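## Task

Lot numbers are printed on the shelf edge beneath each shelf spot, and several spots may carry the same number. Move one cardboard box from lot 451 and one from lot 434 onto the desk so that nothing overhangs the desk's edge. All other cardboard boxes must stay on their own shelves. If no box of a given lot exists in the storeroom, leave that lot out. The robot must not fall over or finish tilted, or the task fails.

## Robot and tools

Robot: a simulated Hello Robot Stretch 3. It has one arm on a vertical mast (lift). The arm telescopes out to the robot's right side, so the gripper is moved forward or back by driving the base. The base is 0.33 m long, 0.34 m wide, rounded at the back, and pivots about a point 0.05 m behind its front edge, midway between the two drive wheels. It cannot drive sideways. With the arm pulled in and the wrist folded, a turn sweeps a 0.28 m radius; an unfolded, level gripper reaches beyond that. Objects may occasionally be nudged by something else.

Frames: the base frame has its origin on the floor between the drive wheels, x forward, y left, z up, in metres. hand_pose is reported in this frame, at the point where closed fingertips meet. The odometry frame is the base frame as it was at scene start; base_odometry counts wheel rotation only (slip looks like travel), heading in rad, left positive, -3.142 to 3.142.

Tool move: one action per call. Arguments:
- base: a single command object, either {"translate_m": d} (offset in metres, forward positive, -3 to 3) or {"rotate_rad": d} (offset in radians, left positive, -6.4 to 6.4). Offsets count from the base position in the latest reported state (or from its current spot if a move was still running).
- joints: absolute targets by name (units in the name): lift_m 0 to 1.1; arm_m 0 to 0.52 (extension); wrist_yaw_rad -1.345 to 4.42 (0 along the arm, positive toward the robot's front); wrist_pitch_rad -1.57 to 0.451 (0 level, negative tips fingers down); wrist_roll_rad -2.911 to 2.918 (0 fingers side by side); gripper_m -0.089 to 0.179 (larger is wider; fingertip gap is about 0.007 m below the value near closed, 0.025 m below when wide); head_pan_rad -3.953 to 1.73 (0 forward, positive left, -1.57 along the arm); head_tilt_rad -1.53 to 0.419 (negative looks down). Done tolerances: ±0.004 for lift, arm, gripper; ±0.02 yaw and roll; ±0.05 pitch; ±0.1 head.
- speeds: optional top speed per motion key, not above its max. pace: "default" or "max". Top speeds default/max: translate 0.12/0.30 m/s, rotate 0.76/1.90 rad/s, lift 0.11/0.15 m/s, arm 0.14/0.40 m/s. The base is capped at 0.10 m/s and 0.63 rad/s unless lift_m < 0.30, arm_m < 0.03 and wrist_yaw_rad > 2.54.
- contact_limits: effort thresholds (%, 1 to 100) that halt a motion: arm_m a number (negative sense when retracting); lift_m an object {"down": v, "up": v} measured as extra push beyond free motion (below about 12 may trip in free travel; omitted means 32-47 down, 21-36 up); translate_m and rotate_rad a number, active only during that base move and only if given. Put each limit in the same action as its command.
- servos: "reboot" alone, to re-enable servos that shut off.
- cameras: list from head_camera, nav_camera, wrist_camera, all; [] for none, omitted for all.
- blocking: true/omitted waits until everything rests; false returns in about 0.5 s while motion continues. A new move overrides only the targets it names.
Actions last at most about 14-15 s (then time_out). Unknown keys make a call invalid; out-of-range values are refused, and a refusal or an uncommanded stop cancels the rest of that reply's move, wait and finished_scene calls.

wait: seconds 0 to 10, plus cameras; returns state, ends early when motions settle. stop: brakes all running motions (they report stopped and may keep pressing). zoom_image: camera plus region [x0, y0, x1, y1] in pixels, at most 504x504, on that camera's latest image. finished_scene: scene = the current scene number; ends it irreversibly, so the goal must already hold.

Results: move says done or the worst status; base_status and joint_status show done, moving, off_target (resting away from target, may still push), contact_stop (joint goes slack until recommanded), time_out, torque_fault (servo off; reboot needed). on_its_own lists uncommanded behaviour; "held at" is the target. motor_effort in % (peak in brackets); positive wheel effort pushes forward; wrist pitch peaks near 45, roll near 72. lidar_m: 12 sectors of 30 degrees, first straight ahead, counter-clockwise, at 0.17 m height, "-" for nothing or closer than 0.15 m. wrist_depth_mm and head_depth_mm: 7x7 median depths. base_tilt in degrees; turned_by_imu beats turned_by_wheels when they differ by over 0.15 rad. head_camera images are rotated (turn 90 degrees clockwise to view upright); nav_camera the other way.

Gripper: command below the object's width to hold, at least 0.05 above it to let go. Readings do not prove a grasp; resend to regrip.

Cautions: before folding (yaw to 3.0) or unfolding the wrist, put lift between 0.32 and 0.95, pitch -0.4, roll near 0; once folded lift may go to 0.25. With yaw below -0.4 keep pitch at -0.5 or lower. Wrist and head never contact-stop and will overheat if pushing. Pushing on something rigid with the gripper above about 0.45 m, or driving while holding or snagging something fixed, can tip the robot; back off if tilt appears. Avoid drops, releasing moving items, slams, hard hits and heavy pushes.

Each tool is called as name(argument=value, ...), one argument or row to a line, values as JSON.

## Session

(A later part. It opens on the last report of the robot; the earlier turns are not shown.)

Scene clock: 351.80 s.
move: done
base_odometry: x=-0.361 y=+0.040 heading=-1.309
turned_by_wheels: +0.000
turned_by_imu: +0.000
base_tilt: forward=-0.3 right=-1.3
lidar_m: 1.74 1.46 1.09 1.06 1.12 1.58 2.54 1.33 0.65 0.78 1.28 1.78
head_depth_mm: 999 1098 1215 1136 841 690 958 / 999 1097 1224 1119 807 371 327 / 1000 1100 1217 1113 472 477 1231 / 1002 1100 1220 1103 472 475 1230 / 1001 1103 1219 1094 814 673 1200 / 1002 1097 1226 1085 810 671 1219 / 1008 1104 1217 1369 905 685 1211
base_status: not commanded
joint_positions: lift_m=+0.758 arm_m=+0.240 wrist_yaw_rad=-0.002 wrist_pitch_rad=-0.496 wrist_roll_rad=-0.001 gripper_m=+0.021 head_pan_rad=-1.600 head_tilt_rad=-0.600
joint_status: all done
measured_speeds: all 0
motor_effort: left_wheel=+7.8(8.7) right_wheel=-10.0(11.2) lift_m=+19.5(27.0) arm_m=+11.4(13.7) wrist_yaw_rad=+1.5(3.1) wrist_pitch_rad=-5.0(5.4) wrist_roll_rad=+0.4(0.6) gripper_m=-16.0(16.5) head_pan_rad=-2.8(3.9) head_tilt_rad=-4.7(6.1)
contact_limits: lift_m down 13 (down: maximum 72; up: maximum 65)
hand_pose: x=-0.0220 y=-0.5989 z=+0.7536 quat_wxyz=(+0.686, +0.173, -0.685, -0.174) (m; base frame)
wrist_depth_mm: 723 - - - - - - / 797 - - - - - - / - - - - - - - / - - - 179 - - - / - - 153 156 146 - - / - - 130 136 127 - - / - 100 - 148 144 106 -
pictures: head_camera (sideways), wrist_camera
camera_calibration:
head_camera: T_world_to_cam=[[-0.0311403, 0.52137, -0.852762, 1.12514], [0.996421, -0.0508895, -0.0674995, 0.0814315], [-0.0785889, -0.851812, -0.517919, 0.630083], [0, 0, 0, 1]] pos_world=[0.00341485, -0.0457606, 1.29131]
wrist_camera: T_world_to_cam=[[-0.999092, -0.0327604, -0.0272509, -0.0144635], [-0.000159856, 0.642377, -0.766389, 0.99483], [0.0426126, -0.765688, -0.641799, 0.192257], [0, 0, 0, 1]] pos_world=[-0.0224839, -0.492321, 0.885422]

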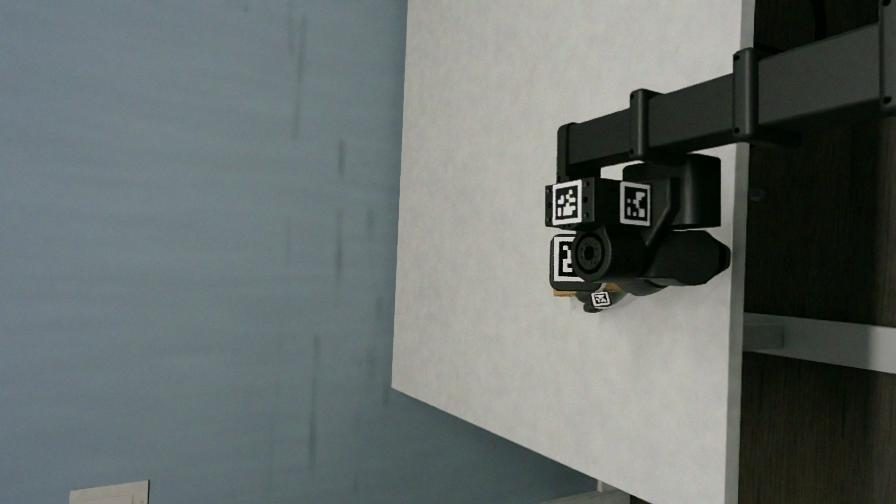

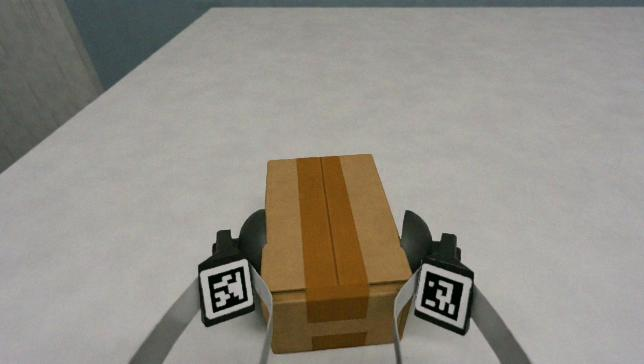

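move(
  joints={"gripper_m":0.13},
  cameras=[],
)

move(
  joints={"lift_m":0.9},
  cameras=["wrist_camera"],
)

move(
  joints={"arm_m":0},
  pace="max",
  cameras=["head_camera"],
)

move(
  joints={"wrist_pitch_rad":-0.4,"wrist_yaw_rad":3.0},
  cameras=[],
)

move(
  joints={"lift_m":0.27,"gripper_m":0.05,"head_pan_rad":-3.8,"head_tilt_rad":-0.2},
  pace="max",
  cameras=["nav_camera"],
)

Scene clock: 363.97 s.
move: done
base_odometry: x=-0.361 y=+0.040 heading=-1.309
turned_by_wheels: +0.000
turned_by_imu: +0.000
base_tilt: forward=-0.3 right=-1.2
lidar_m: 1.73 1.45 1.09 1.07 1.11 1.57 2.53 1.33 0.65 0.78 1.28 1.77
head_depth_mm: 1003 1100 1219 1134 841 689 954 / 999 1100 1220 1120 807 371 328 / 999 1100 1222 1111 473 478 1236 / 996 1098 1222 1104 474 475 1220 / 1000 1099 1216 1091 815 673 1195 / 1003 1099 1221 1084 812 672 1218 / 1004 1102 1230 1374 907 686 1214
base_status: not commanded
joint_positions: lift_m=+0.758 arm_m=+0.240 wrist_yaw_rad=-0.002 wrist_pitch_rad=-0.531 wrist_roll_rad=-0.001 gripper_m=+0.130 head_pan_rad=-1.600 head_tilt_rad=-0.600
joint_status: all done
measured_speeds: all 0
motor_effort: left_wheel=+7.6(8.1) right_wheel=-9.5(10.4) lift_m=+24.5(25.3) arm_m=+8.7(10.2) wrist_yaw_rad=+1.9(2.6) wrist_pitch_rad=+1.6(5.0) wrist_roll_rad=+0.3(0.5) gripper_m=+0.6(80.7) head_pan_rad=-3.1(3.8) head_tilt_rad=-4.1(5.2)
contact_limits: lift_m down 13 (down: maximum 72; up: maximum 65)
hand_pose: x=-0.0220 y=-0.5938 z=+0.7462 quat_wxyz=(+0.683, +0.185, -0.682, -0.186) (m; base frame)
wrist_depth_mm: 728 - - - - - - / - - - - - - - / - - - 183 - - - / - - - 164 - - - / - - 145 140 140 144 - / - 125 - 135 138 123 - / - 121 - 153 - - -
pictures: none
No camera images: "cameras" was empty.

Scene clock: 366.10 s.
move: done
base_odometry: x=-0.361 y=+0.040 heading=-1.309
turned_by_wheels: +0.000
turned_by_imu: +0.000
base_tilt: forward=-0.3 right=-1.1
lidar_m: 1.74 1.46 1.09 1.06 1.12 1.58 2.54 1.33 0.65 0.78 1.28 1.77
head_depth_mm: 999 1097 1220 1127 - - 1192 / 1001 1101 1217 371 388 686 1218 / 998 1098 1222 376 384 682 1229 / 999 1092 1217 401 405 676 1226 / 1002 1097 1221 1092 787 672 1203 / 999 1102 1224 1081 811 672 1217 / 1006 1097 1223 1379 903 684 1215
base_status: not commanded
joint_positions: lift_m=+0.900 arm_m=+0.240 wrist_yaw_rad=-0.002 wrist_pitch_rad=-0.532 wrist_roll_rad=-0.001 gripper_m=+0.130 head_pan_rad=-1.600 head_tilt_rad=-0.600
joint_status: all done
measured_speeds: all 0
motor_effort: left_wheel=+7.5(8.2) right_wheel=-9.4(10.0) lift_m=+31.2(33.7) arm_m=+7.2(9.1) wrist_yaw_rad=+2.0(2.7) wrist_pitch_rad=+1.7(1.9) wrist_roll_rad=+0.3(0.6) gripper_m=+0.3(1.0) head_pan_rad=-3.0(3.9) head_tilt_rad=-4.1(5.5)
hand_pose: x=-0.0220 y=-0.5936 z=+0.8880 quat_wxyz=(+0.683, +0.185, -0.682, -0.187) (m; base frame)
wrist_depth_mm: 731 - - - - - - / 813 - - - - - - / - - - - - - - / - - - - - - - / - 155 - - - 144 - / - 124 - 275 - 123 - / - 121 - 250 - - -
pictures: wrist_camera
camera_calibration:
wrist_camera: T_world_to_cam=[[-0.999087, -0.0318289, -0.0284823, -0.00896628], [-0.000158169, 0.669596, -0.742725, 1.08956], [0.0427118, -0.742043, -0.66899, 0.320715], [0, 0, 0, 1]] pos_world=[-0.0224841, -0.491869, 1.02355]

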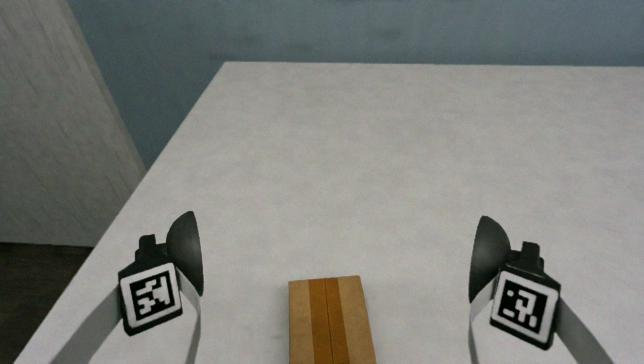

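Scene clock: 367.93 s.
move: done
base_odometry: x=-0.361 y=+0.040 heading=-1.309
turned_by_wheels: +0.000
turned_by_imu: +0.000
base_tilt: forward=-0.4 right=-1.2
lidar_m: 1.74 1.45 1.09 1.06 1.11 1.58 2.54 1.33 0.65 0.78 1.28 1.78
head_depth_mm: 999 1096 1216 1133 843 710 - / 1002 1097 1221 1124 833 707 - / 1000 1100 1215 1112 830 461 - / 999 1102 1226 1094 779 288 - / 999 1100 1217 1091 815 638 1145 / 999 1097 1223 1088 811 669 1222 / 999 1099 1221 1372 905 684 1207
base_status: not commanded
joint_positions: lift_m=+0.900 arm_m=+0.001 wrist_yaw_rad=-0.002 wrist_pitch_rad=-0.533 wrist_roll_rad=-0.001 gripper_m=+0.130 head_pan_rad=-1.600 head_tilt_rad=-0.600
joint_status: all done
measured_speeds: all 0
motor_effort: left_wheel=+7.6(8.0) right_wheel=-9.2(10.3) lift_m=+24.0(31.0) arm_m=-12.6(14.8) wrist_yaw_rad=+2.6(2.7) wrist_pitch_rad=+2.0(2.0) wrist_roll_rad=+0.4(0.7) gripper_m=+0.6(1.1) head_pan_rad=-2.9(4.0) head_tilt_rad=-3.7(4.3)
hand_pose: x=-0.0220 y=-0.3540 z=+0.8878 quat_wxyz=(+0.683, +0.186, -0.682, -0.187) (m; base frame)
wrist_depth_mm: - 979 - - - - - / - - - - - - - / - - - 431 - - - / - - - 408 - - - / - 154 - - - 144 - / - 125 - - - 124 - / - 973 - - - 958 969
pictures: head_camera (sideways)
camera_calibration:
head_camera: T_world_to_cam=[[-0.0310366, 0.521371, -0.852765, 1.12515], [0.996408, -0.051115, -0.0675156, 0.0814422], [-0.0787898, -0.851798, -0.517912, 0.630075], [0, 0, 0, 1]] pos_world=[0.00341459, -0.0457608, 1.29131]

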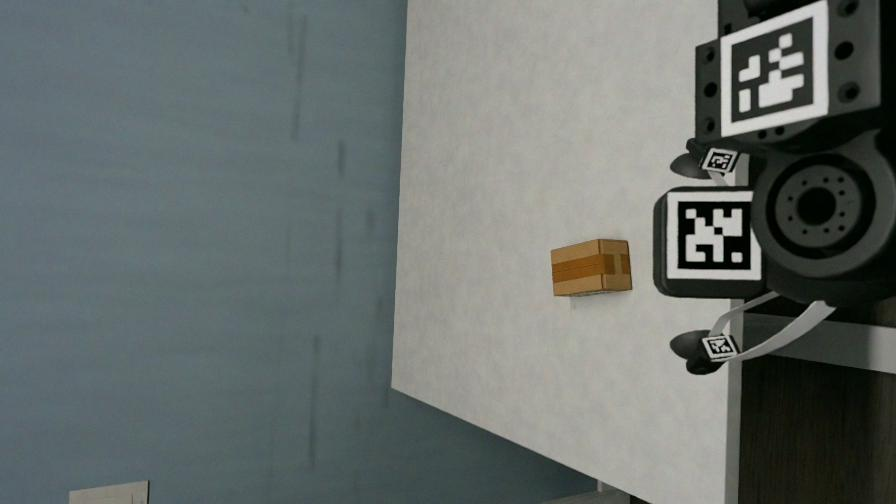

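Scene clock: 370.43 s.
move: done
base_odometry: x=-0.361 y=+0.040 heading=-1.309
turned_by_wheels: +0.000
turned_by_imu: +0.000
base_tilt: forward=-0.4 right=-1.3
lidar_m: 1.74 1.45 1.09 1.06 1.11 1.58 2.54 1.33 0.65 0.78 1.28 1.77
head_depth_mm: 1001 1100 1220 1131 841 710 - / 998 1091 1219 1125 837 709 - / 999 1098 1223 1118 826 679 - / 1002 1102 1217 1098 780 676 - / 1002 1097 1226 1090 815 671 - / 1001 1101 1220 1084 808 671 - / 1003 1100 1218 1373 902 686 1212
base_status: not commanded
joint_positions: lift_m=+0.900 arm_m=+0.001 wrist_yaw_rad=+2.997 wrist_pitch_rad=-0.420 wrist_roll_rad=-0.001 gripper_m=+0.130 head_pan_rad=-1.600 head_tilt_rad=-0.600
joint_status: all done
measured_speeds: all 0
motor_effort: left_wheel=+7.1(8.0) right_wheel=-9.2(10.4) lift_m=+26.9(27.3) arm_m=-9.4(13.1) wrist_yaw_rad=+1.9(5.7) wrist_pitch_rad=+3.3(5.6) wrist_roll_rad=+0.4(0.6) gripper_m=+0.3(1.1) head_pan_rad=-2.9(3.4) head_tilt_rad=-3.0(4.4)
hand_pose: x=+0.0111 y=+0.0762 z=+0.9121 quat_wxyz=(+0.197, +0.700, +0.098, +0.680) (m; base frame)
wrist_depth_mm: - 137 - - - - - / - 148 - - - - - / - 161 - - - - - / - 187 - - - - - / - 195 215 - - - - / - 125 244 - - 123 - / - - 275 - - - -
pictures: none
No camera images: "cameras" was empty.

Scene clock: 375.43 s.
move: done
base_odometry: x=-0.361 y=+0.040 heading=-1.309
turned_by_wheels: +0.000
turned_by_imu: +0.000
base_tilt: forward=-0.1 right=-1.1
lidar_m: 1.74 1.46 1.09 1.06 1.12 1.57 2.54 1.33 0.65 0.78 1.28 1.77
head_depth_mm: - 1170 1197 1231 - - - / 1989 1273 1299 1329 1345 1374 1390 / 2208 1449 1474 1504 1532 1560 1580 / 2369 1672 1693 1739 1763 1812 1716 / 2400 2697 2798 2890 2933 2344 1726 / 2416 2541 2569 2674 2722 2315 1709 / 2288 2361 2445 2483 2576 2289 1701
base_status: not commanded
joint_positions: lift_m=+0.270 arm_m=+0.001 wrist_yaw_rad=+2.997 wrist_pitch_rad=-0.419 wrist_roll_rad=-0.001 gripper_m=+0.050 head_pan_rad=-3.800 head_tilt_rad=-0.200
joint_status: all done
measured_speeds: all 0
motor_effort: left_wheel=+7.9(7.9) right_wheel=-9.7(10.2) lift_m=+25.3(27.0) arm_m=-2.8(10.1) wrist_yaw_rad=+1.5(3.8) wrist_pitch_rad=+3.0(3.2) wrist_roll_rad=+0.3(0.6) gripper_m=+0.6(80.9) head_pan_rad=+3.5(5.9) head_tilt_rad=-2.1(8.9)
hand_pose: x=+0.0111 y=+0.0764 z=+0.2825 quat_wxyz=(+0.197, +0.700, +0.097, +0.680) (m; base frame)
wrist_depth_mm: - 137 - - - - - / - 148 - - - - - / 903 162 828 870 859 853 844 / 708 187 633 696 682 688 681 / 588 556 199 570 563 565 560 / 494 497 127 295 125 480 481 / 261 254 254 257 410 420 418
pictures: nav_camera (sideways)
camera_calibration:
nav_camera: T_world_to_cam=[[-0.146987, 0.0921333, 0.984838, -1.23798], [0.601652, 0.798616, 0.0150845, 0.0268718], [-0.785118, 0.594747, -0.172818, 0.182971], [0, 0, 0, 1]] pos_world=[-0.0544808, -0.0162223, 1.25043]

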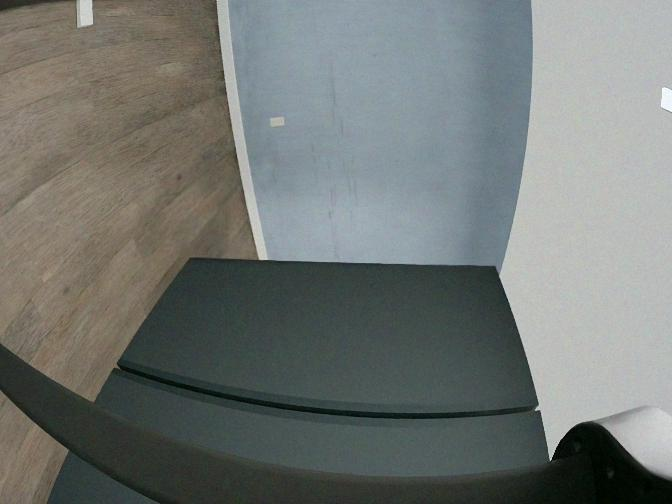

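move(
  base={"rotate_rad":2.93},
  pace="max",
  joints={"head_pan_rad":0,"head_tilt_rad":-0.3},
  cameras=["nav_camera"],
)

move(
  base={"translate_m":1.95},
  pace="max",
  cameras=[],
)

move(
  base={"rotate_rad":-1.34},
  pace="max",
  cameras=["nav_camera"],
)

Scene clock: 396.00 s.
move: done
base_odometry: x=-0.361 y=+0.040 heading=+1.620
turned_by_wheels: +2.930
turned_by_imu: +2.872
base_tilt: forward=-0.3 right=-1.4
lidar_m: 2.53 2.25 0.65 0.86 1.22 1.44 1.74 1.74 1.20 1.07 1.07 1.27
head_depth_mm: 2375 2517 2665 2795 2779 1860 1559 / 2341 2497 2611 2765 2815 2018 1553 / 2298 2413 2540 2653 2740 2011 1545 / 2245 2343 2490 2572 2680 1991 1526 / 2186 2313 2402 2545 2663 1982 1534 / 2137 2236 2341 2444 2581 1994 1521 / 2104 2214 2282 2421 2506 1963 1514
base_status: done
joint_positions: lift_m=+0.270 arm_m=+0.001 wrist_yaw_rad=+2.997 wrist_pitch_rad=-0.419 wrist_roll_rad=-0.001 gripper_m=+0.050 head_pan_rad=+0.008 head_tilt_rad=-0.304
joint_status: all done
measured_speeds: translate_m=+0.000 rotate_rad=+0.000 lift_m=+0.000 arm_m=+0.000 wrist_yaw_rad=+0.000 wrist_pitch_rad=+0.000 wrist_roll_rad=+0.000 head_pan_rad=-0.024 head_tilt_rad=+0.000
motor_effort: left_wheel=-6.9(14.8) right_wheel=+7.2(14.8) lift_m=+22.8(31.2) arm_m=-12.4(13.6) wrist_yaw_rad=+1.4(3.4) wrist_pitch_rad=+3.0(3.2) wrist_roll_rad=+0.4(0.7) gripper_m=+0.4(0.9) head_pan_rad=-3.4(5.2) head_tilt_rad=+3.4(4.9)
hand_pose: x=+0.0111 y=+0.0764 z=+0.2825 quat_wxyz=(+0.197, +0.700, +0.097, +0.680) (m; base frame)
wrist_depth_mm: 139 137 - - - - - / - 148 - - - - - / 897 162 835 883 867 851 844 / 704 186 646 689 679 686 677 / 575 564 200 571 570 564 560 / 496 499 127 295 125 481 477 / 263 256 253 257 411 422 419
pictures: nav_camera (sideways)
camera_calibration:
nav_camera: T_world_to_cam=[[0.273534, 0.0191773, 0.961671, -1.21036], [0.0221614, -0.999661, 0.0136314, 0.0323405], [0.961607, 0.0175833, -0.273866, 0.303802], [0, 0, 0, 1]] pos_world=[0.0382191, 0.0501992, 1.24673]

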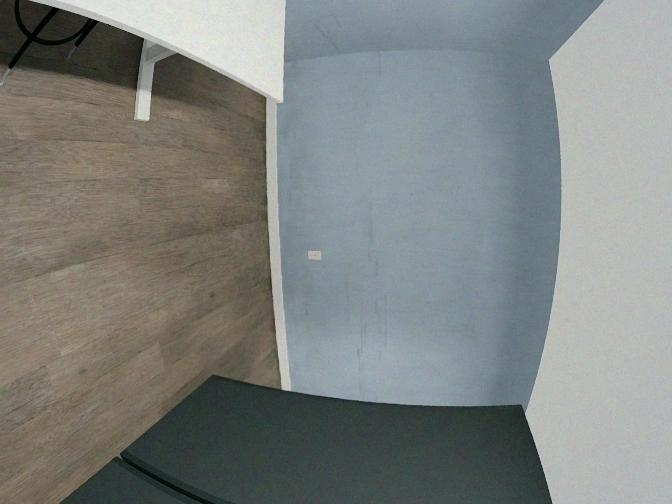

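Scene clock: 403.93 s.
move: done
base_odometry: x=-0.458 y=+1.987 heading=+1.620
turned_by_wheels: +0.000
turned_by_imu: +0.002
base_tilt: forward=-0.2 right=-1.1
lidar_m: 0.64 0.65 0.77 1.43 1.40 1.40 3.52 1.23 0.77 0.83 1.18 0.72
head_depth_mm: 584 613 648 686 729 777 830 / 571 600 631 666 708 751 803 / 556 584 615 647 684 729 775 / 543 569 599 631 665 706 749 / 530 556 584 615 648 685 726 / 520 542 570 599 629 665 706 / 507 530 555 583 613 647 685
base_status: done
joint_positions: lift_m=+0.270 arm_m=+0.001 wrist_yaw_rad=+2.997 wrist_pitch_rad=-0.419 wrist_roll_rad=-0.001 gripper_m=+0.050 head_pan_rad=+0.000 head_tilt_rad=-0.299
joint_status: not commanded
measured_speeds: all 0
motor_effort: left_wheel=+2.9(11.2) right_wheel=+2.5(17.6) lift_m=+29.0(31.4) arm_m=-7.4(13.0) wrist_yaw_rad=+1.3(3.2) wrist_pitch_rad=+3.0(3.2) wrist_roll_rad=+0.3(0.7) gripper_m=+0.5(1.0) head_pan_rad=-2.6(4.0) head_tilt_rad=+3.9(6.3)
hand_pose: x=+0.0110 y=+0.0764 z=+0.2825 quat_wxyz=(+0.197, +0.700, +0.097, +0.680) (m; base frame)
wrist_depth_mm: - 137 - - - - 588 / - 147 - - - - 600 / 888 162 832 857 863 811 622 / 706 186 640 695 679 679 642 / 581 566 199 569 562 562 561 / 496 495 127 296 125 486 483 / 263 255 252 258 410 422 419
pictures: none
No camera images: "cameras" was empty.

Scene clock: 405.93 s.
move: done
base_odometry: x=-0.458 y=+1.987 heading=+0.281
turned_by_wheels: -1.340
turned_by_imu: -1.314
base_tilt: forward=-0.2 right=-1.3
lidar_m: 2.13 0.88 0.66 0.64 0.68 0.95 1.62 1.39 1.84 2.26 0.90 0.77
head_depth_mm: 1821 1914 2002 2076 1091 1072 1051 / 1837 1925 2012 2117 2207 2036 1564 / 1840 1912 2012 2117 2231 2020 1548 / 1839 1921 2027 2125 2227 2004 1548 / 1832 1937 2010 2137 2257 1990 1528 / 1839 1924 2032 2125 2250 1979 1517 / 1660 1693 1730 1768 1786 1823 1520
base_status: done
joint_positions: lift_m=+0.270 arm_m=+0.001 wrist_yaw_rad=+2.997 wrist_pitch_rad=-0.419 wrist_roll_rad=-0.001 gripper_m=+0.050 head_pan_rad=+0.000 head_tilt_rad=-0.299
joint_status: not commanded
measured_speeds: all 0
motor_effort: left_wheel=+5.5(15.7) right_wheel=-10.2(14.4) lift_m=+29.4(30.2) arm_m=-12.8(13.3) wrist_yaw_rad=+1.9(3.2) wrist_pitch_rad=+2.9(3.1) wrist_roll_rad=+0.3(0.6) gripper_m=+0.1(1.0) head_pan_rad=-2.7(3.4) head_tilt_rad=+2.5(4.9)
hand_pose: x=+0.0110 y=+0.0764 z=+0.2825 quat_wxyz=(+0.197, +0.700, +0.097, +0.680) (m; base frame)
wrist_depth_mm: 606 137 614 625 636 627 - / - 148 - - - - - / - 162 170 - - - 765 / 702 187 640 689 687 676 678 / 586 562 199 569 563 572 558 / 497 494 127 294 125 482 480 / 264 255 253 258 411 420 420
pictures: nav_camera (sideways)
camera_calibration:
nav_camera: T_world_to_cam=[[0.269381, 0.0170063, 0.962883, -1.21188], [0.0142113, -0.999805, 0.0136826, 0.0322327], [0.962929, 0.00999798, -0.269571, 0.298245], [0, 0, 0, 1]] pos_world=[0.0388108, 0.0498541, 1.24685]

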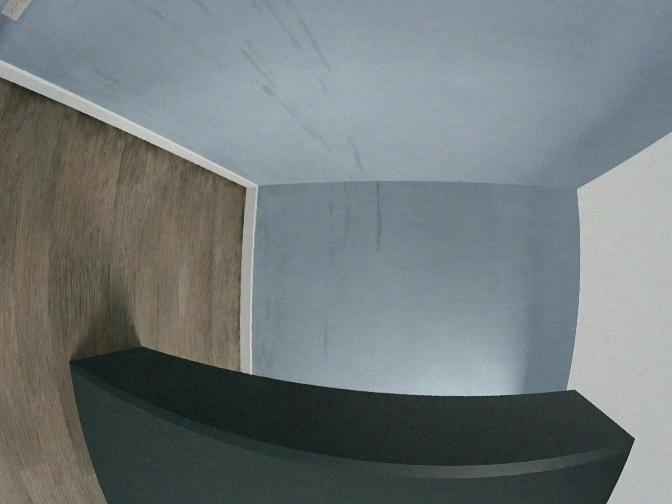

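move(
  base={"translate_m":1.62},
  pace="max",
  joints={"head_pan_rad":-1.57},
  cameras=["nav_camera"],
)

move(
  base={"rotate_rad":-1.6},
  pace="max",
  cameras=["nav_camera","head_camera"],
)

Scene clock: 434.37 s.
move: done
base_odometry: x=+1.099 y=+2.436 heading=+0.281
turned_by_wheels: +0.000
turned_by_imu: +0.001
base_tilt: forward=-0.3 right=-1.2
lidar_m: 0.52 0.55 0.60 0.58 0.61 0.86 2.71 0.66 1.38 1.76 0.71 0.54
head_depth_mm: 2452 2018 2100 1807 1445 1459 1482 / 3019 2879 2981 2271 2372 2014 1548 / 3065 3771 - - 2901 2016 1537 / 3112 3773 - - 2893 2006 1545 / 2824 3428 3626 3771 2876 2003 1526 / 1890 1917 2006 2047 2121 1900 1525 / 1321 1342 1375 1406 1444 1480 1427
base_status: done
joint_positions: lift_m=+0.270 arm_m=+0.001 wrist_yaw_rad=+2.997 wrist_pitch_rad=-0.419 wrist_roll_rad=-0.001 gripper_m=+0.050 head_pan_rad=-1.570 head_tilt_rad=-0.299
joint_status: all done
measured_speeds: all 0
motor_effort: left_wheel=-0.6(12.7) right_wheel=+3.7(14.0) lift_m=+27.5(29.4) arm_m=-12.0(13.3) wrist_yaw_rad=+0.5(3.7) wrist_pitch_rad=+3.0(3.1) wrist_roll_rad=+0.4(0.6) gripper_m=+0.5(1.1) head_pan_rad=+3.2(4.5) head_tilt_rad=-3.2(3.5)
hand_pose: x=+0.0110 y=+0.0764 z=+0.2825 quat_wxyz=(+0.197, +0.700, +0.097, +0.680) (m; base frame)
wrist_depth_mm: 548 137 561 573 587 595 590 / 603 148 608 622 623 628 639 / 637 162 170 - - - 688 / 680 183 192 667 692 674 622 / 584 558 198 574 563 568 550 / 499 491 127 296 125 480 480 / 264 255 254 259 411 422 420
pictures: nav_camera (sideways)
camera_calibration:
nav_camera: T_world_to_cam=[[0.017302, -0.269667, 0.962798, -1.21026], [-0.999789, -0.0153526, 0.0136667, 0.0385062], [0.011096, -0.962831, -0.269875, 0.304376], [0, 0, 0, 1]] pos_world=[0.0560607, -0.0327127, 1.24685]

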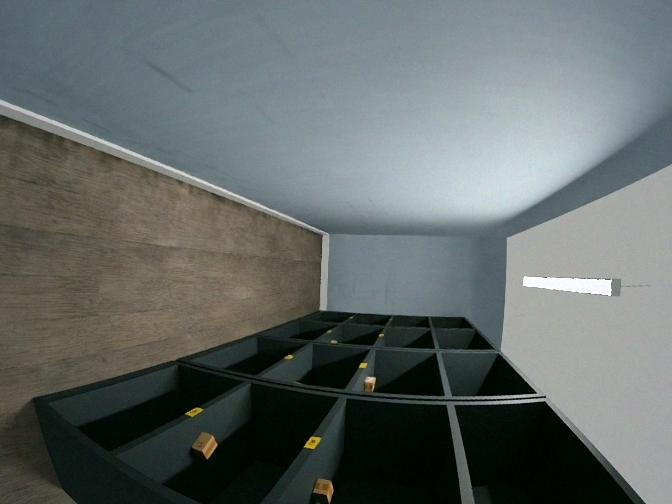

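Scene clock: 436.50 s.
move: done
base_odometry: x=+1.099 y=+2.436 heading=-1.319
turned_by_wheels: -1.600
turned_by_imu: -1.568
base_tilt: forward=-0.3 right=-1.2
lidar_m: 1.80 0.72 0.54 0.52 0.55 0.60 0.58 0.61 0.85 2.58 0.65 1.37
head_depth_mm: 1864 1796 1756 1709 1678 1644 1506 / 2647 2726 2685 2597 2456 2017 1557 / 2776 2913 3054 3187 2930 2003 1527 / 2789 2928 3047 3200 2915 2011 1533 / 2768 2919 3117 3211 2848 1995 1525 / 2797 2946 3057 3184 2841 1972 1528 / 2812 2971 3034 3188 2824 1964 1524
base_status: done
joint_positions: lift_m=+0.270 arm_m=+0.001 wrist_yaw_rad=+2.997 wrist_pitch_rad=-0.419 wrist_roll_rad=-0.001 gripper_m=+0.050 head_pan_rad=-1.570 head_tilt_rad=-0.300
joint_status: not commanded
measured_speeds: all 0
motor_effort: left_wheel=+4.8(15.0) right_wheel=-7.5(15.4) lift_m=+26.8(27.6) arm_m=-12.6(13.6) wrist_yaw_rad=+2.4(3.0) wrist_pitch_rad=+3.1(3.2) wrist_roll_rad=+0.3(0.7) gripper_m=+0.3(0.8) head_pan_rad=+3.2(4.0) head_tilt_rad=-2.8(3.7)
hand_pose: x=+0.0110 y=+0.0764 z=+0.2825 quat_wxyz=(+0.197, +0.700, +0.097, +0.680) (m; base frame)
wrist_depth_mm: 494 137 512 522 530 537 537 / 534 148 535 - - - - / - 162 170 - - - - / - 178 189 667 666 659 651 / 580 566 199 570 567 564 559 / 499 499 127 295 125 483 483 / 263 255 252 258 412 420 423
pictures: head_camera (sideways), nav_camera (sideways)
camera_calibration:
head_camera: T_world_to_cam=[[-0.0465022, 0.24504, -0.968397, 1.27618], [0.997521, -0.0398689, -0.057989, 0.0690224], [-0.0528186, -0.968693, -0.242579, 0.271649], [0, 0, 0, 1]] pos_world=[0.00484181, -0.0468183, 1.30574]
nav_camera: T_world_to_cam=[[0.0173263, -0.27046, 0.962575, -1.20988], [-0.999788, -0.0153703, 0.0136775, 0.0384952], [0.0110959, -0.962608, -0.270669, 0.305442], [0, 0, 0, 1]] pos_world=[0.0560606, -0.032611, 1.24675]

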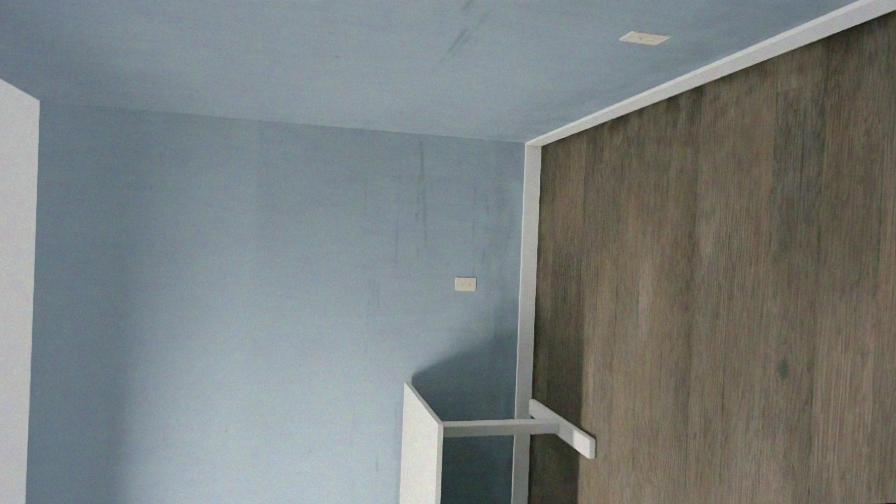

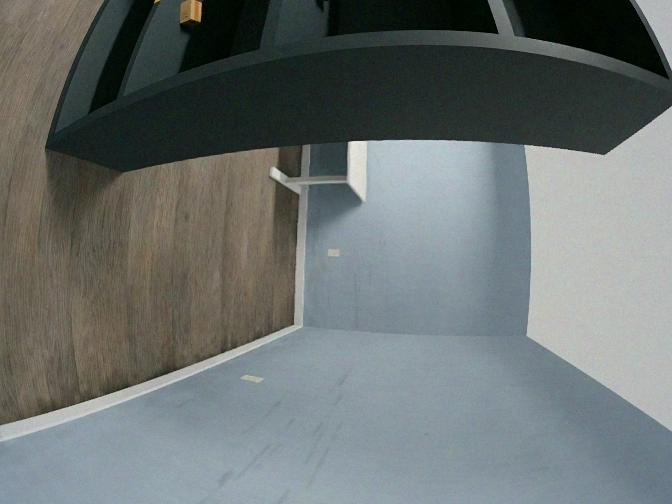

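move(
  base={"translate_m":0.6},
  pace="max",
  joints={"head_pan_rad":-1.3,"head_tilt_rad":-0.3},
  cameras=["nav_camera","head_camera"],
)

move(
  joints={"head_pan_rad":-0.7,"head_tilt_rad":-0.3},
  cameras=["head_camera"],
)

zoom_image(
  camera="head_camera",
  region=[340, 200, 840, 500],
)

Scene clock: 455.87 s.
move: done
base_odometry: x=+1.248 y=+1.855 heading=-1.319
turned_by_wheels: +0.000
turned_by_imu: +0.000
base_tilt: forward=-0.3 right=-1.2
lidar_m: 1.73 0.69 0.52 0.50 0.53 0.74 1.17 1.23 0.52 0.53 0.98 0.87
head_depth_mm: 765 628 849 886 734 528 899 / 786 644 874 916 727 549 923 / 817 659 899 942 721 573 918 / 843 677 935 973 713 1053 914 / 872 696 964 1010 707 1091 910 / 896 717 998 1039 702 1087 908 / 927 738 1036 1069 694 1126 907
base_status: done
joint_positions: lift_m=+0.270 arm_m=+0.001 wrist_yaw_rad=+2.998 wrist_pitch_rad=-0.419 wrist_roll_rad=-0.001 gripper_m=+0.050 head_pan_rad=-1.299 head_tilt_rad=-0.300
joint_status: all done
measured_speeds: all 0
motor_effort: left_wheel=+0.4(16.1) right_wheel=+4.7(10.3) lift_m=+26.0(26.4) arm_m=-8.9(11.1) wrist_yaw_rad=+1.4(2.7) wrist_pitch_rad=+2.9(3.2) wrist_roll_rad=+0.5(0.7) gripper_m=+0.2(1.1) head_pan_rad=-2.7(4.9) head_tilt_rad=-0.8(4.8)
hand_pose: x=+0.0110 y=+0.0764 z=+0.2825 quat_wxyz=(+0.197, +0.700, +0.097, +0.680) (m; base frame)
wrist_depth_mm: 477 138 492 503 514 521 533 / 518 148 526 540 539 - - / - 161 171 - - - - / - 178 189 652 652 656 648 / 587 562 199 572 566 561 559 / 501 497 127 295 125 482 481 / 264 254 254 258 415 421 418
pictures: head_camera (sideways), nav_camera (sideways)
camera_calibration:
head_camera: T_world_to_cam=[[-0.110267, 0.223707, -0.968399, 1.27658], [0.971912, 0.228092, -0.0579759, 0.0692087], [0.207915, -0.947591, -0.242574, 0.269988], [0, 0, 0, 1]] pos_world=[0.017365, -0.0455269, 1.30574]
nav_camera: T_world_to_cam=[[0.088938, -0.256012, 0.962574, -1.21032], [-0.959353, -0.281879, 0.0136703, 0.0382622], [0.267829, -0.924663, -0.270675, 0.303861], [0, 0, 0, 1]] pos_world=[0.0629676, -0.0181017, 1.24675]

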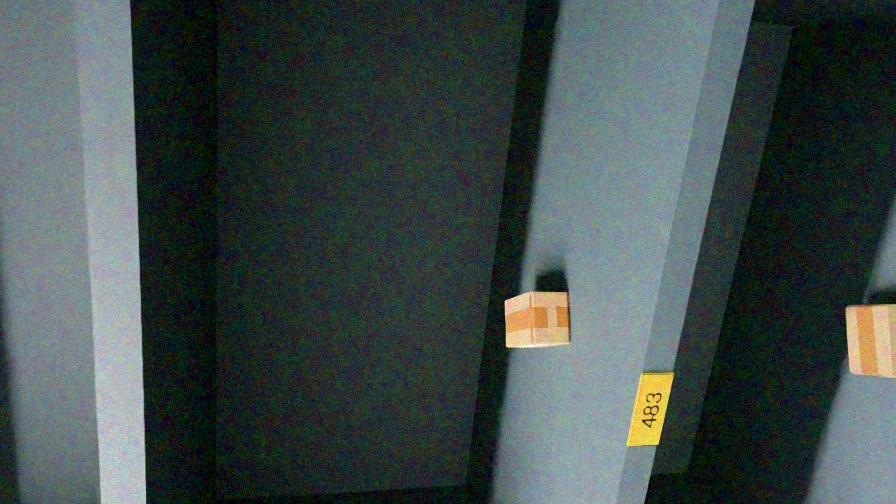

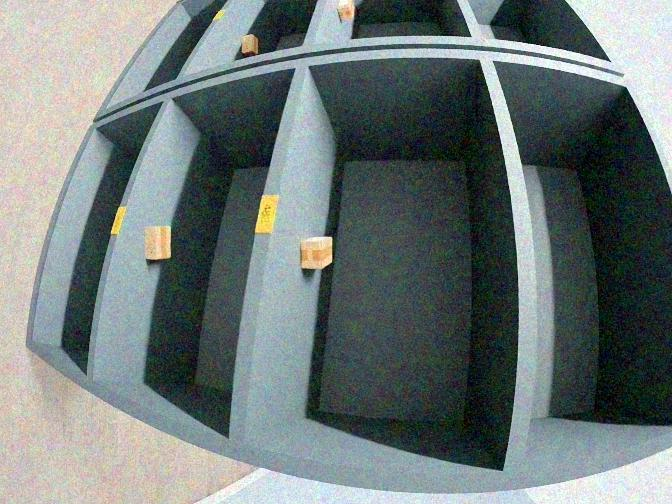

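Scene clock: 456.77 s.
move: done
base_odometry: x=+1.248 y=+1.855 heading=-1.319
turned_by_wheels: +0.000
turned_by_imu: +0.000
base_tilt: forward=-0.2 right=-1.3
lidar_m: 1.73 0.69 0.52 0.50 0.53 0.74 1.17 1.23 0.52 0.53 0.98 0.88
head_depth_mm: 962 631 1021 1037 733 1077 930 / 908 770 1026 1083 727 1181 921 / 828 813 929 974 827 1106 918 / 763 790 846 896 921 1003 978 / 799 840 877 925 975 1013 1070 / 1536 1596 1694 1368 1696 1652 1431 / 1442 1499 1561 1620 1702 1785 1522
base_status: not commanded
joint_positions: lift_m=+0.270 arm_m=+0.001 wrist_yaw_rad=+2.998 wrist_pitch_rad=-0.419 wrist_roll_rad=-0.001 gripper_m=+0.050 head_pan_rad=-0.688 head_tilt_rad=-0.300
joint_status: all done
measured_speeds: all 0
motor_effort: left_wheel=+0.3(0.9) right_wheel=+5.2(6.1) lift_m=+25.2(26.0) arm_m=-8.7(9.9) wrist_yaw_rad=+1.7(3.3) wrist_pitch_rad=+2.9(3.1) wrist_roll_rad=+0.4(0.6) gripper_m=+0.7(0.8) head_pan_rad=+1.3(6.2) head_tilt_rad=-0.8(4.6)
hand_pose: x=+0.0110 y=+0.0764 z=+0.2825 quat_wxyz=(+0.197, +0.700, +0.097, +0.680) (m; base frame)
wrist_depth_mm: 483 137 494 500 513 521 526 / 521 147 522 540 542 - - / - 161 170 - - - - / - 178 189 635 654 650 649 / 586 559 199 566 566 567 563 / 497 494 127 295 125 479 478 / 265 255 254 257 409 420 420
pictures: head_camera (sideways)
camera_calibration:
head_camera: T_world_to_cam=[[-0.218706, 0.11991, -0.968395, 1.27722], [0.664989, 0.744599, -0.0579848, 0.0710475], [0.714113, -0.656654, -0.242587, 0.266978], [0, 0, 0, 1]] pos_world=[0.0414388, -0.0307422, 1.30574]

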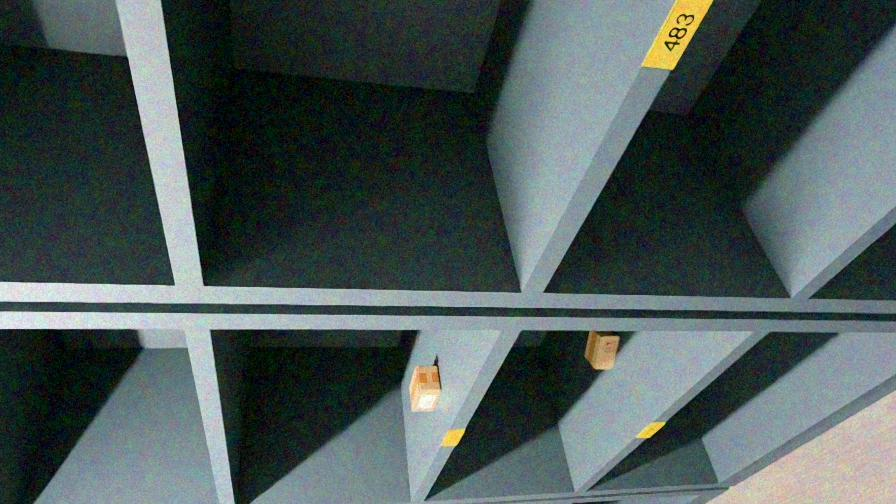

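Scaled by 1.008 from the camera's 896x504 image, which has a finer 1280x720 frame.

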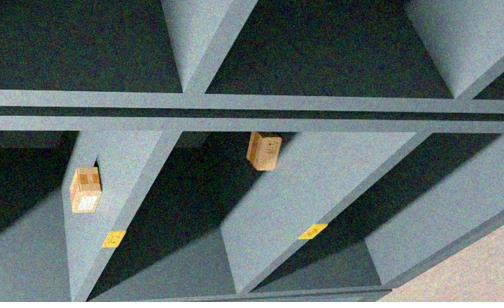

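Check lower label of this unit, and the next unit.

move(
  joints={"head_pan_rad":-1.3,"head_tilt_rad":-0.65},
  cameras=["head_camera"],
)

move(
  joints={"head_pan_rad":-0.75,"head_tilt_rad":-0.4},
  cameras=["head_camera"],
)

zoom_image(
  camera="head_camera",
  region=[360, 360, 500, 460],
)

zoom_image(
  camera="head_camera",
  region=[520, 370, 640, 460],
)

move(
  base={"translate_m":0.8},
  pace="max",
  joints={"head_pan_rad":-1.4,"head_tilt_rad":-0.4},
  cameras=["nav_camera","head_camera"],
)

Scene clock: 471.10 s.
move: done
base_odometry: x=+1.248 y=+1.855 heading=-1.319
turned_by_wheels: +0.000
turned_by_imu: +0.000
base_tilt: forward=-0.4 right=-1.2
lidar_m: 1.73 0.69 0.52 0.50 0.53 0.74 1.17 1.23 0.52 0.53 0.98 0.88
head_depth_mm: 750 821 788 573 805 725 1183 / 765 843 779 591 1036 843 1036 / 789 868 767 612 1029 862 1126 / 808 895 756 611 1023 880 1126 / 834 927 706 1170 959 899 1138 / 859 957 738 1202 1009 1226 1147 / 891 974 729 1198 1006 1276 1159
base_status: not commanded
joint_positions: lift_m=+0.270 arm_m=+0.001 wrist_yaw_rad=+2.998 wrist_pitch_rad=-0.419 wrist_roll_rad=-0.001 gripper_m=+0.050 head_pan_rad=-1.318 head_tilt_rad=-0.658
joint_status: all done
measured_speeds: all 0
motor_effort: left_wheel=+0.1(1.0) right_wheel=+5.6(5.6) lift_m=+24.9(25.5) arm_m=-6.2(7.0) wrist_yaw_rad=+1.5(2.8) wrist_pitch_rad=+3.1(3.1) wrist_roll_rad=+0.4(0.8) gripper_m=+0.4(0.6) head_pan_rad=+0.1(6.6) head_tilt_rad=-4.2(7.4)
hand_pose: x=+0.0110 y=+0.0764 z=+0.2825 quat_wxyz=(+0.197, +0.700, +0.097, +0.680) (m; base frame)
wrist_depth_mm: 478 137 493 502 513 524 532 / 521 148 522 537 545 - - / - 162 170 - - - - / - 178 189 637 655 647 648 / 590 563 198 567 567 566 563 / 497 497 127 296 125 480 481 / 262 255 253 257 412 419 416
pictures: head_camera (sideways)
camera_calibration:
head_camera: T_world_to_cam=[[-0.186892, 0.538865, -0.821399, 1.08527], [0.9703, 0.231979, -0.0685857, 0.0830089], [0.153589, -0.809821, -0.566216, 0.691496], [0, 0, 0, 1]] pos_world=[0.0160788, -0.0440819, 1.28867]

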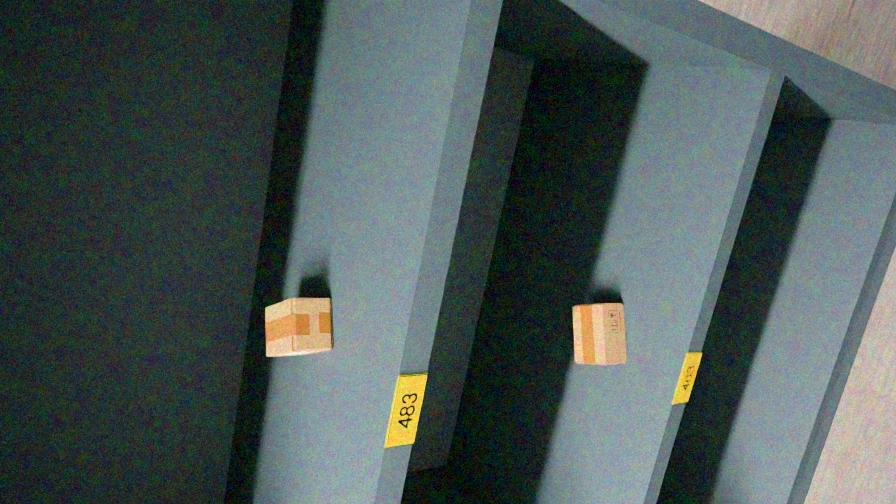

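Scene clock: 472.00 s.
move: done
base_odometry: x=+1.248 y=+1.855 heading=-1.319
turned_by_wheels: +0.000
turned_by_imu: +0.000
base_tilt: forward=-0.4 right=-1.3
lidar_m: 1.74 0.69 0.52 0.50 0.53 0.74 1.17 1.23 0.52 0.53 0.98 0.88
head_depth_mm: 498 944 991 956 602 1074 800 / 575 1004 1073 941 668 1062 841 / 684 919 996 929 1170 1058 863 / 746 831 896 915 1050 1052 1210 / 723 780 837 893 975 1059 1173 / 1508 1611 1691 1760 1418 1601 1359 / 1450 1529 1583 1716 1637 1667 1381
base_status: not commanded
joint_positions: lift_m=+0.270 arm_m=+0.001 wrist_yaw_rad=+2.998 wrist_pitch_rad=-0.419 wrist_roll_rad=-0.001 gripper_m=+0.050 head_pan_rad=-0.744 head_tilt_rad=-0.401
joint_status: all done
measured_speeds: all 0
motor_effort: left_wheel=+0.4(0.8) right_wheel=+4.5(5.9) lift_m=+23.7(24.6) arm_m=-5.2(6.6) wrist_yaw_rad=+2.2(3.1) wrist_pitch_rad=+3.1(3.1) wrist_roll_rad=+0.5(0.6) gripper_m=+0.1(0.9) head_pan_rad=+2.4(5.5) head_tilt_rad=+4.6(6.9)
hand_pose: x=+0.0110 y=+0.0764 z=+0.2825 quat_wxyz=(+0.197, +0.700, +0.097, +0.680) (m; base frame)
wrist_depth_mm: 481 137 501 508 512 523 529 / 526 148 527 538 542 - - / - 161 171 - - - - / - 179 189 635 658 658 642 / 584 554 199 572 566 562 561 / 499 495 127 295 125 481 480 / 263 255 254 257 409 421 424
pictures: head_camera (sideways)
camera_calibration:
head_camera: T_world_to_cam=[[-0.282715, 0.197176, -0.938719, 1.23886], [0.700867, 0.710608, -0.0618192, 0.0758184], [0.654872, -0.675395, -0.339093, 0.392902], [0, 0, 0, 1]] pos_world=[0.0398043, -0.0327861, 1.30086]

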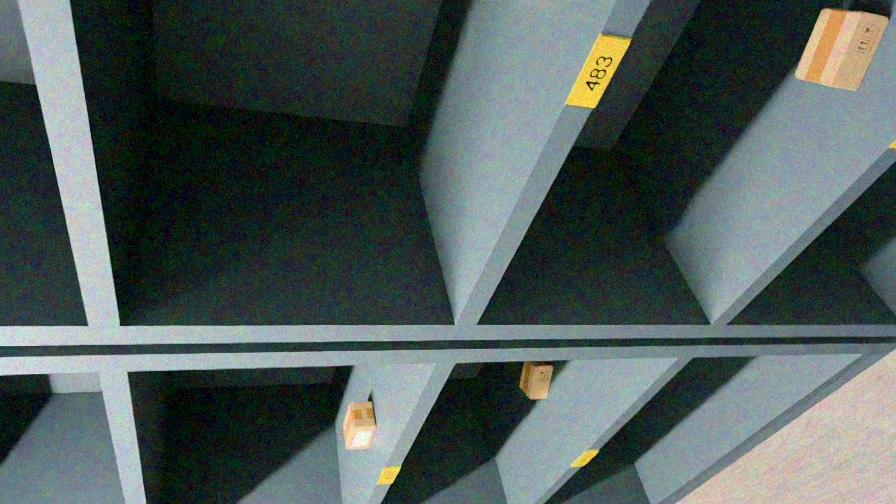

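Scaled by 3.600 from the camera's 896x504 image, which has a finer 1280x720 frame.

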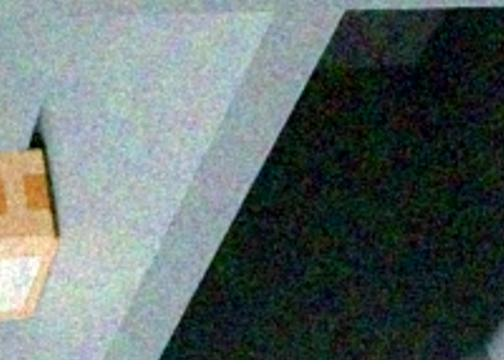

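Scaled by 4.200 from the camera's 896x504 image, which has a finer 1280x720 frame.

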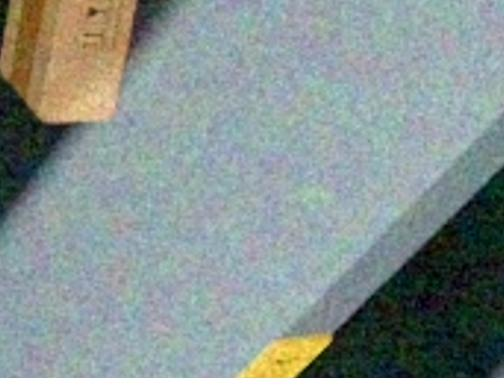

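Scene clock: 476.00 s.
move: done
base_odometry: x=+1.447 y=+1.080 heading=-1.319
turned_by_wheels: +0.000
turned_by_imu: +0.000
base_tilt: forward=-0.2 right=-1.1
lidar_m: 1.65 0.66 0.49 0.48 0.50 0.70 1.97 1.06 1.01 0.53 1.03 1.01
head_depth_mm: 425 441 465 504 546 1041 847 / 417 445 479 515 552 594 659 / 450 864 927 861 569 616 682 / 458 889 946 921 620 1057 836 / 466 901 963 907 651 1042 828 / 477 923 990 898 679 1039 830 / 489 941 1011 887 672 970 822
base_status: done
joint_positions: lift_m=+0.270 arm_m=+0.001 wrist_yaw_rad=+2.998 wrist_pitch_rad=-0.419 wrist_roll_rad=-0.001 gripper_m=+0.050 head_pan_rad=-1.400 head_tilt_rad=-0.400
joint_status: all done
measured_speeds: all 0
motor_effort: left_wheel=+5.6(15.6) right_wheel=+0.4(12.6) lift_m=+24.9(25.1) arm_m=-3.3(5.8) wrist_yaw_rad=+2.4(3.1) wrist_pitch_rad=+2.9(3.2) wrist_roll_rad=+0.5(0.7) gripper_m=+0.6(0.9) head_pan_rad=+3.5(5.1) head_tilt_rad=+4.0(7.7)
hand_pose: x=+0.0110 y=+0.0764 z=+0.2825 quat_wxyz=(+0.197, +0.700, +0.097, +0.680) (m; base frame)
wrist_depth_mm: 458 137 473 480 490 494 506 / 499 148 501 518 532 538 537 / 538 161 173 - - - - / - 178 188 - - 636 645 / 588 554 198 572 569 571 562 / 497 494 127 296 125 482 477 / 263 255 252 258 408 422 420
pictures: head_camera (sideways), nav_camera (sideways)
camera_calibration:
head_camera: T_world_to_cam=[[-0.103384, 0.327336, -0.939235, 1.23847], [0.988918, 0.134981, -0.06181, 0.0740246], [0.106546, -0.935217, -0.337664, 0.394391], [0, 0, 0, 1]] pos_world=[0.0128126, -0.0465467, 1.30096]
nav_camera: T_world_to_cam=[[0.0787249, -0.356665, 0.930909, -1.16895], [-0.98264, -0.185122, 0.0121728, 0.0402742], [0.16799, -0.915707, -0.365047, 0.427311], [0, 0, 0, 1]] pos_world=[0.059817, -0.0181779, 1.24369]

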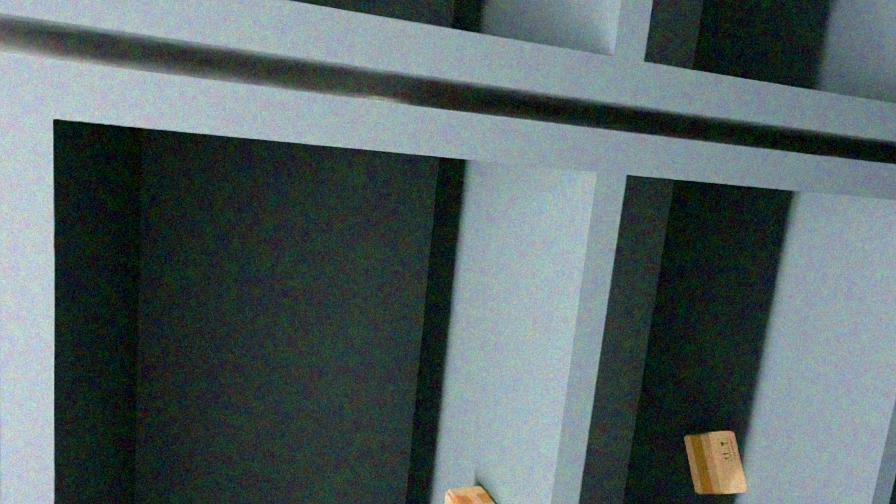

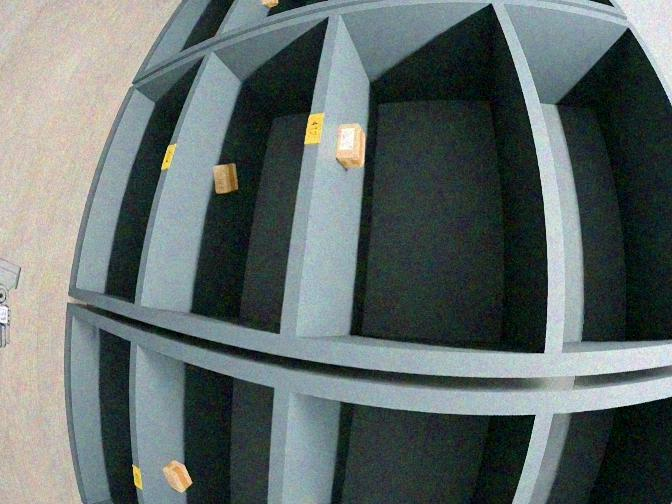

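move(
  base={"translate_m":0.35},
  pace="max",
  joints={"head_pan_rad":-1.4,"head_tilt_rad":-0.65},
  cameras=["nav_camera","head_camera"],
)

move(
  joints={"head_pan_rad":-0.9,"head_tilt_rad":-0.5},
  cameras=["head_camera"],
)

Scene clock: 486.20 s.
move: done
base_odometry: x=+1.535 y=+0.741 heading=-1.319
turned_by_wheels: +0.000
turned_by_imu: +0.000
base_tilt: forward=-0.3 right=-1.1
lidar_m: 1.61 0.64 0.48 0.46 0.49 0.68 2.09 1.37 0.63 0.99 0.75 0.80
head_depth_mm: 780 856 807 607 1052 854 1097 / 797 874 795 632 1042 873 1144 / 808 893 784 627 1037 891 1129 / 829 911 658 1163 997 913 1129 / 844 931 763 1183 1025 1233 1141 / 860 956 751 1192 1016 1252 1144 / 852 911 744 1007 989 1129 1155
base_status: done
joint_positions: lift_m=+0.270 arm_m=+0.001 wrist_yaw_rad=+2.998 wrist_pitch_rad=-0.419 wrist_roll_rad=-0.001 gripper_m=+0.050 head_pan_rad=-1.400 head_tilt_rad=-0.650
joint_status: all done
measured_speeds: all 0
motor_effort: left_wheel=+3.4(12.9) right_wheel=+2.3(14.8) lift_m=+27.7(27.7) arm_m=+0.0(1.9) wrist_yaw_rad=+2.0(2.6) wrist_pitch_rad=+3.0(3.1) wrist_roll_rad=+0.3(0.6) gripper_m=+0.1(0.8) head_pan_rad=+2.8(4.3) head_tilt_rad=-5.7(6.1)
hand_pose: x=+0.0110 y=+0.0764 z=+0.2825 quat_wxyz=(+0.197, +0.700, +0.097, +0.680) (m; base frame)
wrist_depth_mm: 445 137 455 469 476 482 491 / 484 147 498 512 520 530 532 / 526 162 197 539 - - - / - 179 188 - - - 642 / 588 547 199 569 569 568 563 / 495 499 127 296 125 482 474 / 263 255 254 257 410 420 422
pictures: head_camera (sideways), nav_camera (sideways)
camera_calibration:
head_camera: T_world_to_cam=[[-0.141301, 0.545919, -0.825837, 1.09074], [0.986061, 0.151645, -0.0684699, 0.0826903], [0.0878552, -0.824, -0.559737, 0.68342], [0, 0, 0, 1]] pos_world=[0.0125431, -0.0448594, 1.28897]
nav_camera: T_world_to_cam=[[0.116184, -0.572469, 0.811653, -1.01366], [-0.982116, -0.188112, 0.00790759, 0.0458846], [0.148155, -0.798056, -0.584086, 0.71246], [0, 0, 0, 1]] pos_world=[0.057281, -0.00307413, 1.23852]

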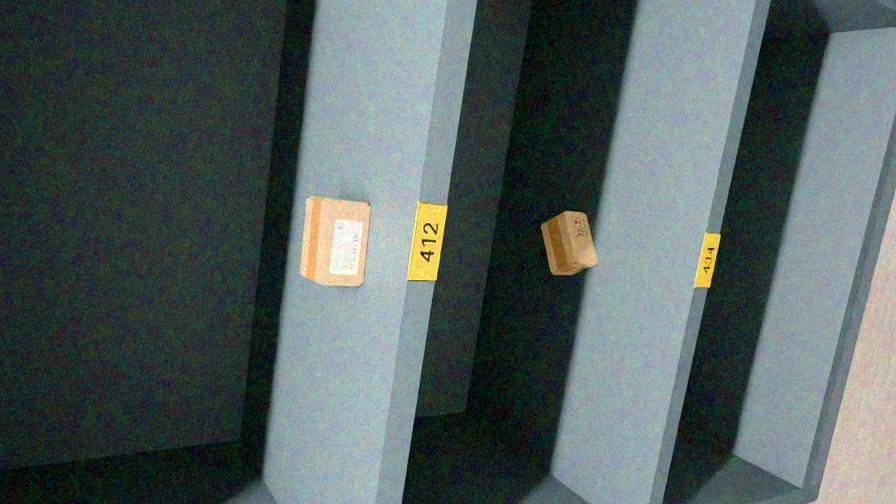

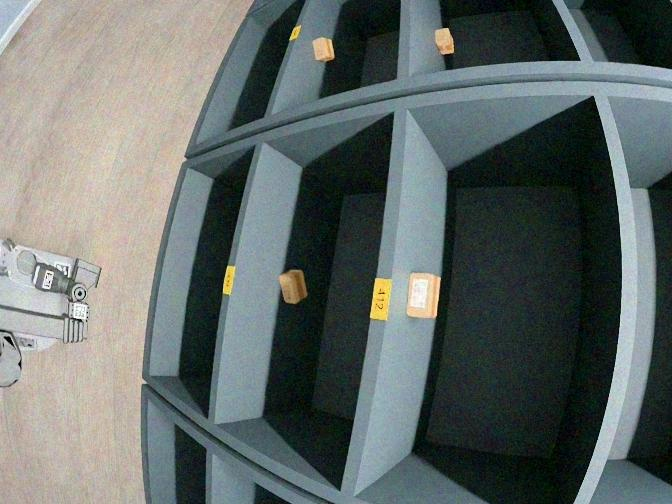

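Scene clock: 487.07 s.
move: done
base_odometry: x=+1.535 y=+0.741 heading=-1.319
turned_by_wheels: +0.000
turned_by_imu: +0.000
base_tilt: forward=-0.3 right=-1.3
lidar_m: 1.60 0.64 0.48 0.47 0.49 0.68 2.09 1.36 0.63 0.99 0.74 0.80
head_depth_mm: 850 918 974 734 1110 965 782 / 778 897 993 726 1183 957 821 / 692 772 863 765 1096 957 1171 / 620 676 742 793 927 974 1172 / 635 692 756 835 944 1044 1198 / 1030 1438 1186 1619 1261 1488 1287 / 1089 1453 1287 1591 1371 1511 1287
base_status: not commanded
joint_positions: lift_m=+0.270 arm_m=+0.001 wrist_yaw_rad=+2.998 wrist_pitch_rad=-0.419 wrist_roll_rad=-0.001 gripper_m=+0.050 head_pan_rad=-0.885 head_tilt_rad=-0.503
joint_status: all done
measured_speeds: all 0
motor_effort: left_wheel=+3.9(3.9) right_wheel=+2.5(3.3) lift_m=+28.3(28.5) arm_m=+0.3(0.5) wrist_yaw_rad=+1.8(2.7) wrist_pitch_rad=+3.0(3.1) wrist_roll_rad=+0.3(0.6) gripper_m=+0.6(0.8) head_pan_rad=+0.2(5.3) head_tilt_rad=+4.7(7.8)
hand_pose: x=+0.0110 y=+0.0764 z=+0.2825 quat_wxyz=(+0.197, +0.700, +0.097, +0.680) (m; base frame)
wrist_depth_mm: 450 137 463 472 475 491 490 / 485 148 497 507 522 525 535 / 530 162 197 546 - - - / - 179 188 - - - 645 / 587 538 198 569 569 570 565 / 498 493 127 296 126 481 482 / 263 254 254 259 413 425 420
pictures: head_camera (sideways)
camera_calibration:
head_camera: T_world_to_cam=[[-0.311286, 0.30715, -0.899311, 1.18762], [0.7897, 0.610041, -0.0649923, 0.0793853], [0.528654, -0.730417, -0.432453, 0.515219], [0, 0, 0, 1]] pos_world=[0.0346272, -0.0368821, 1.29601]

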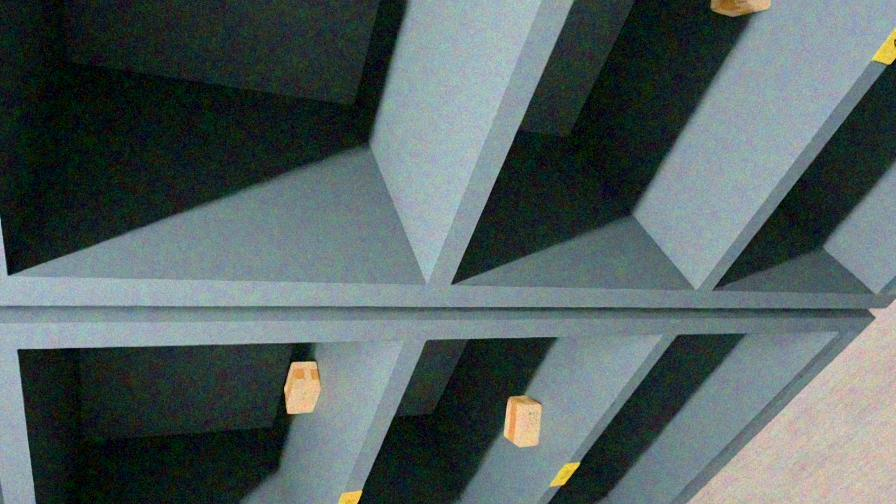

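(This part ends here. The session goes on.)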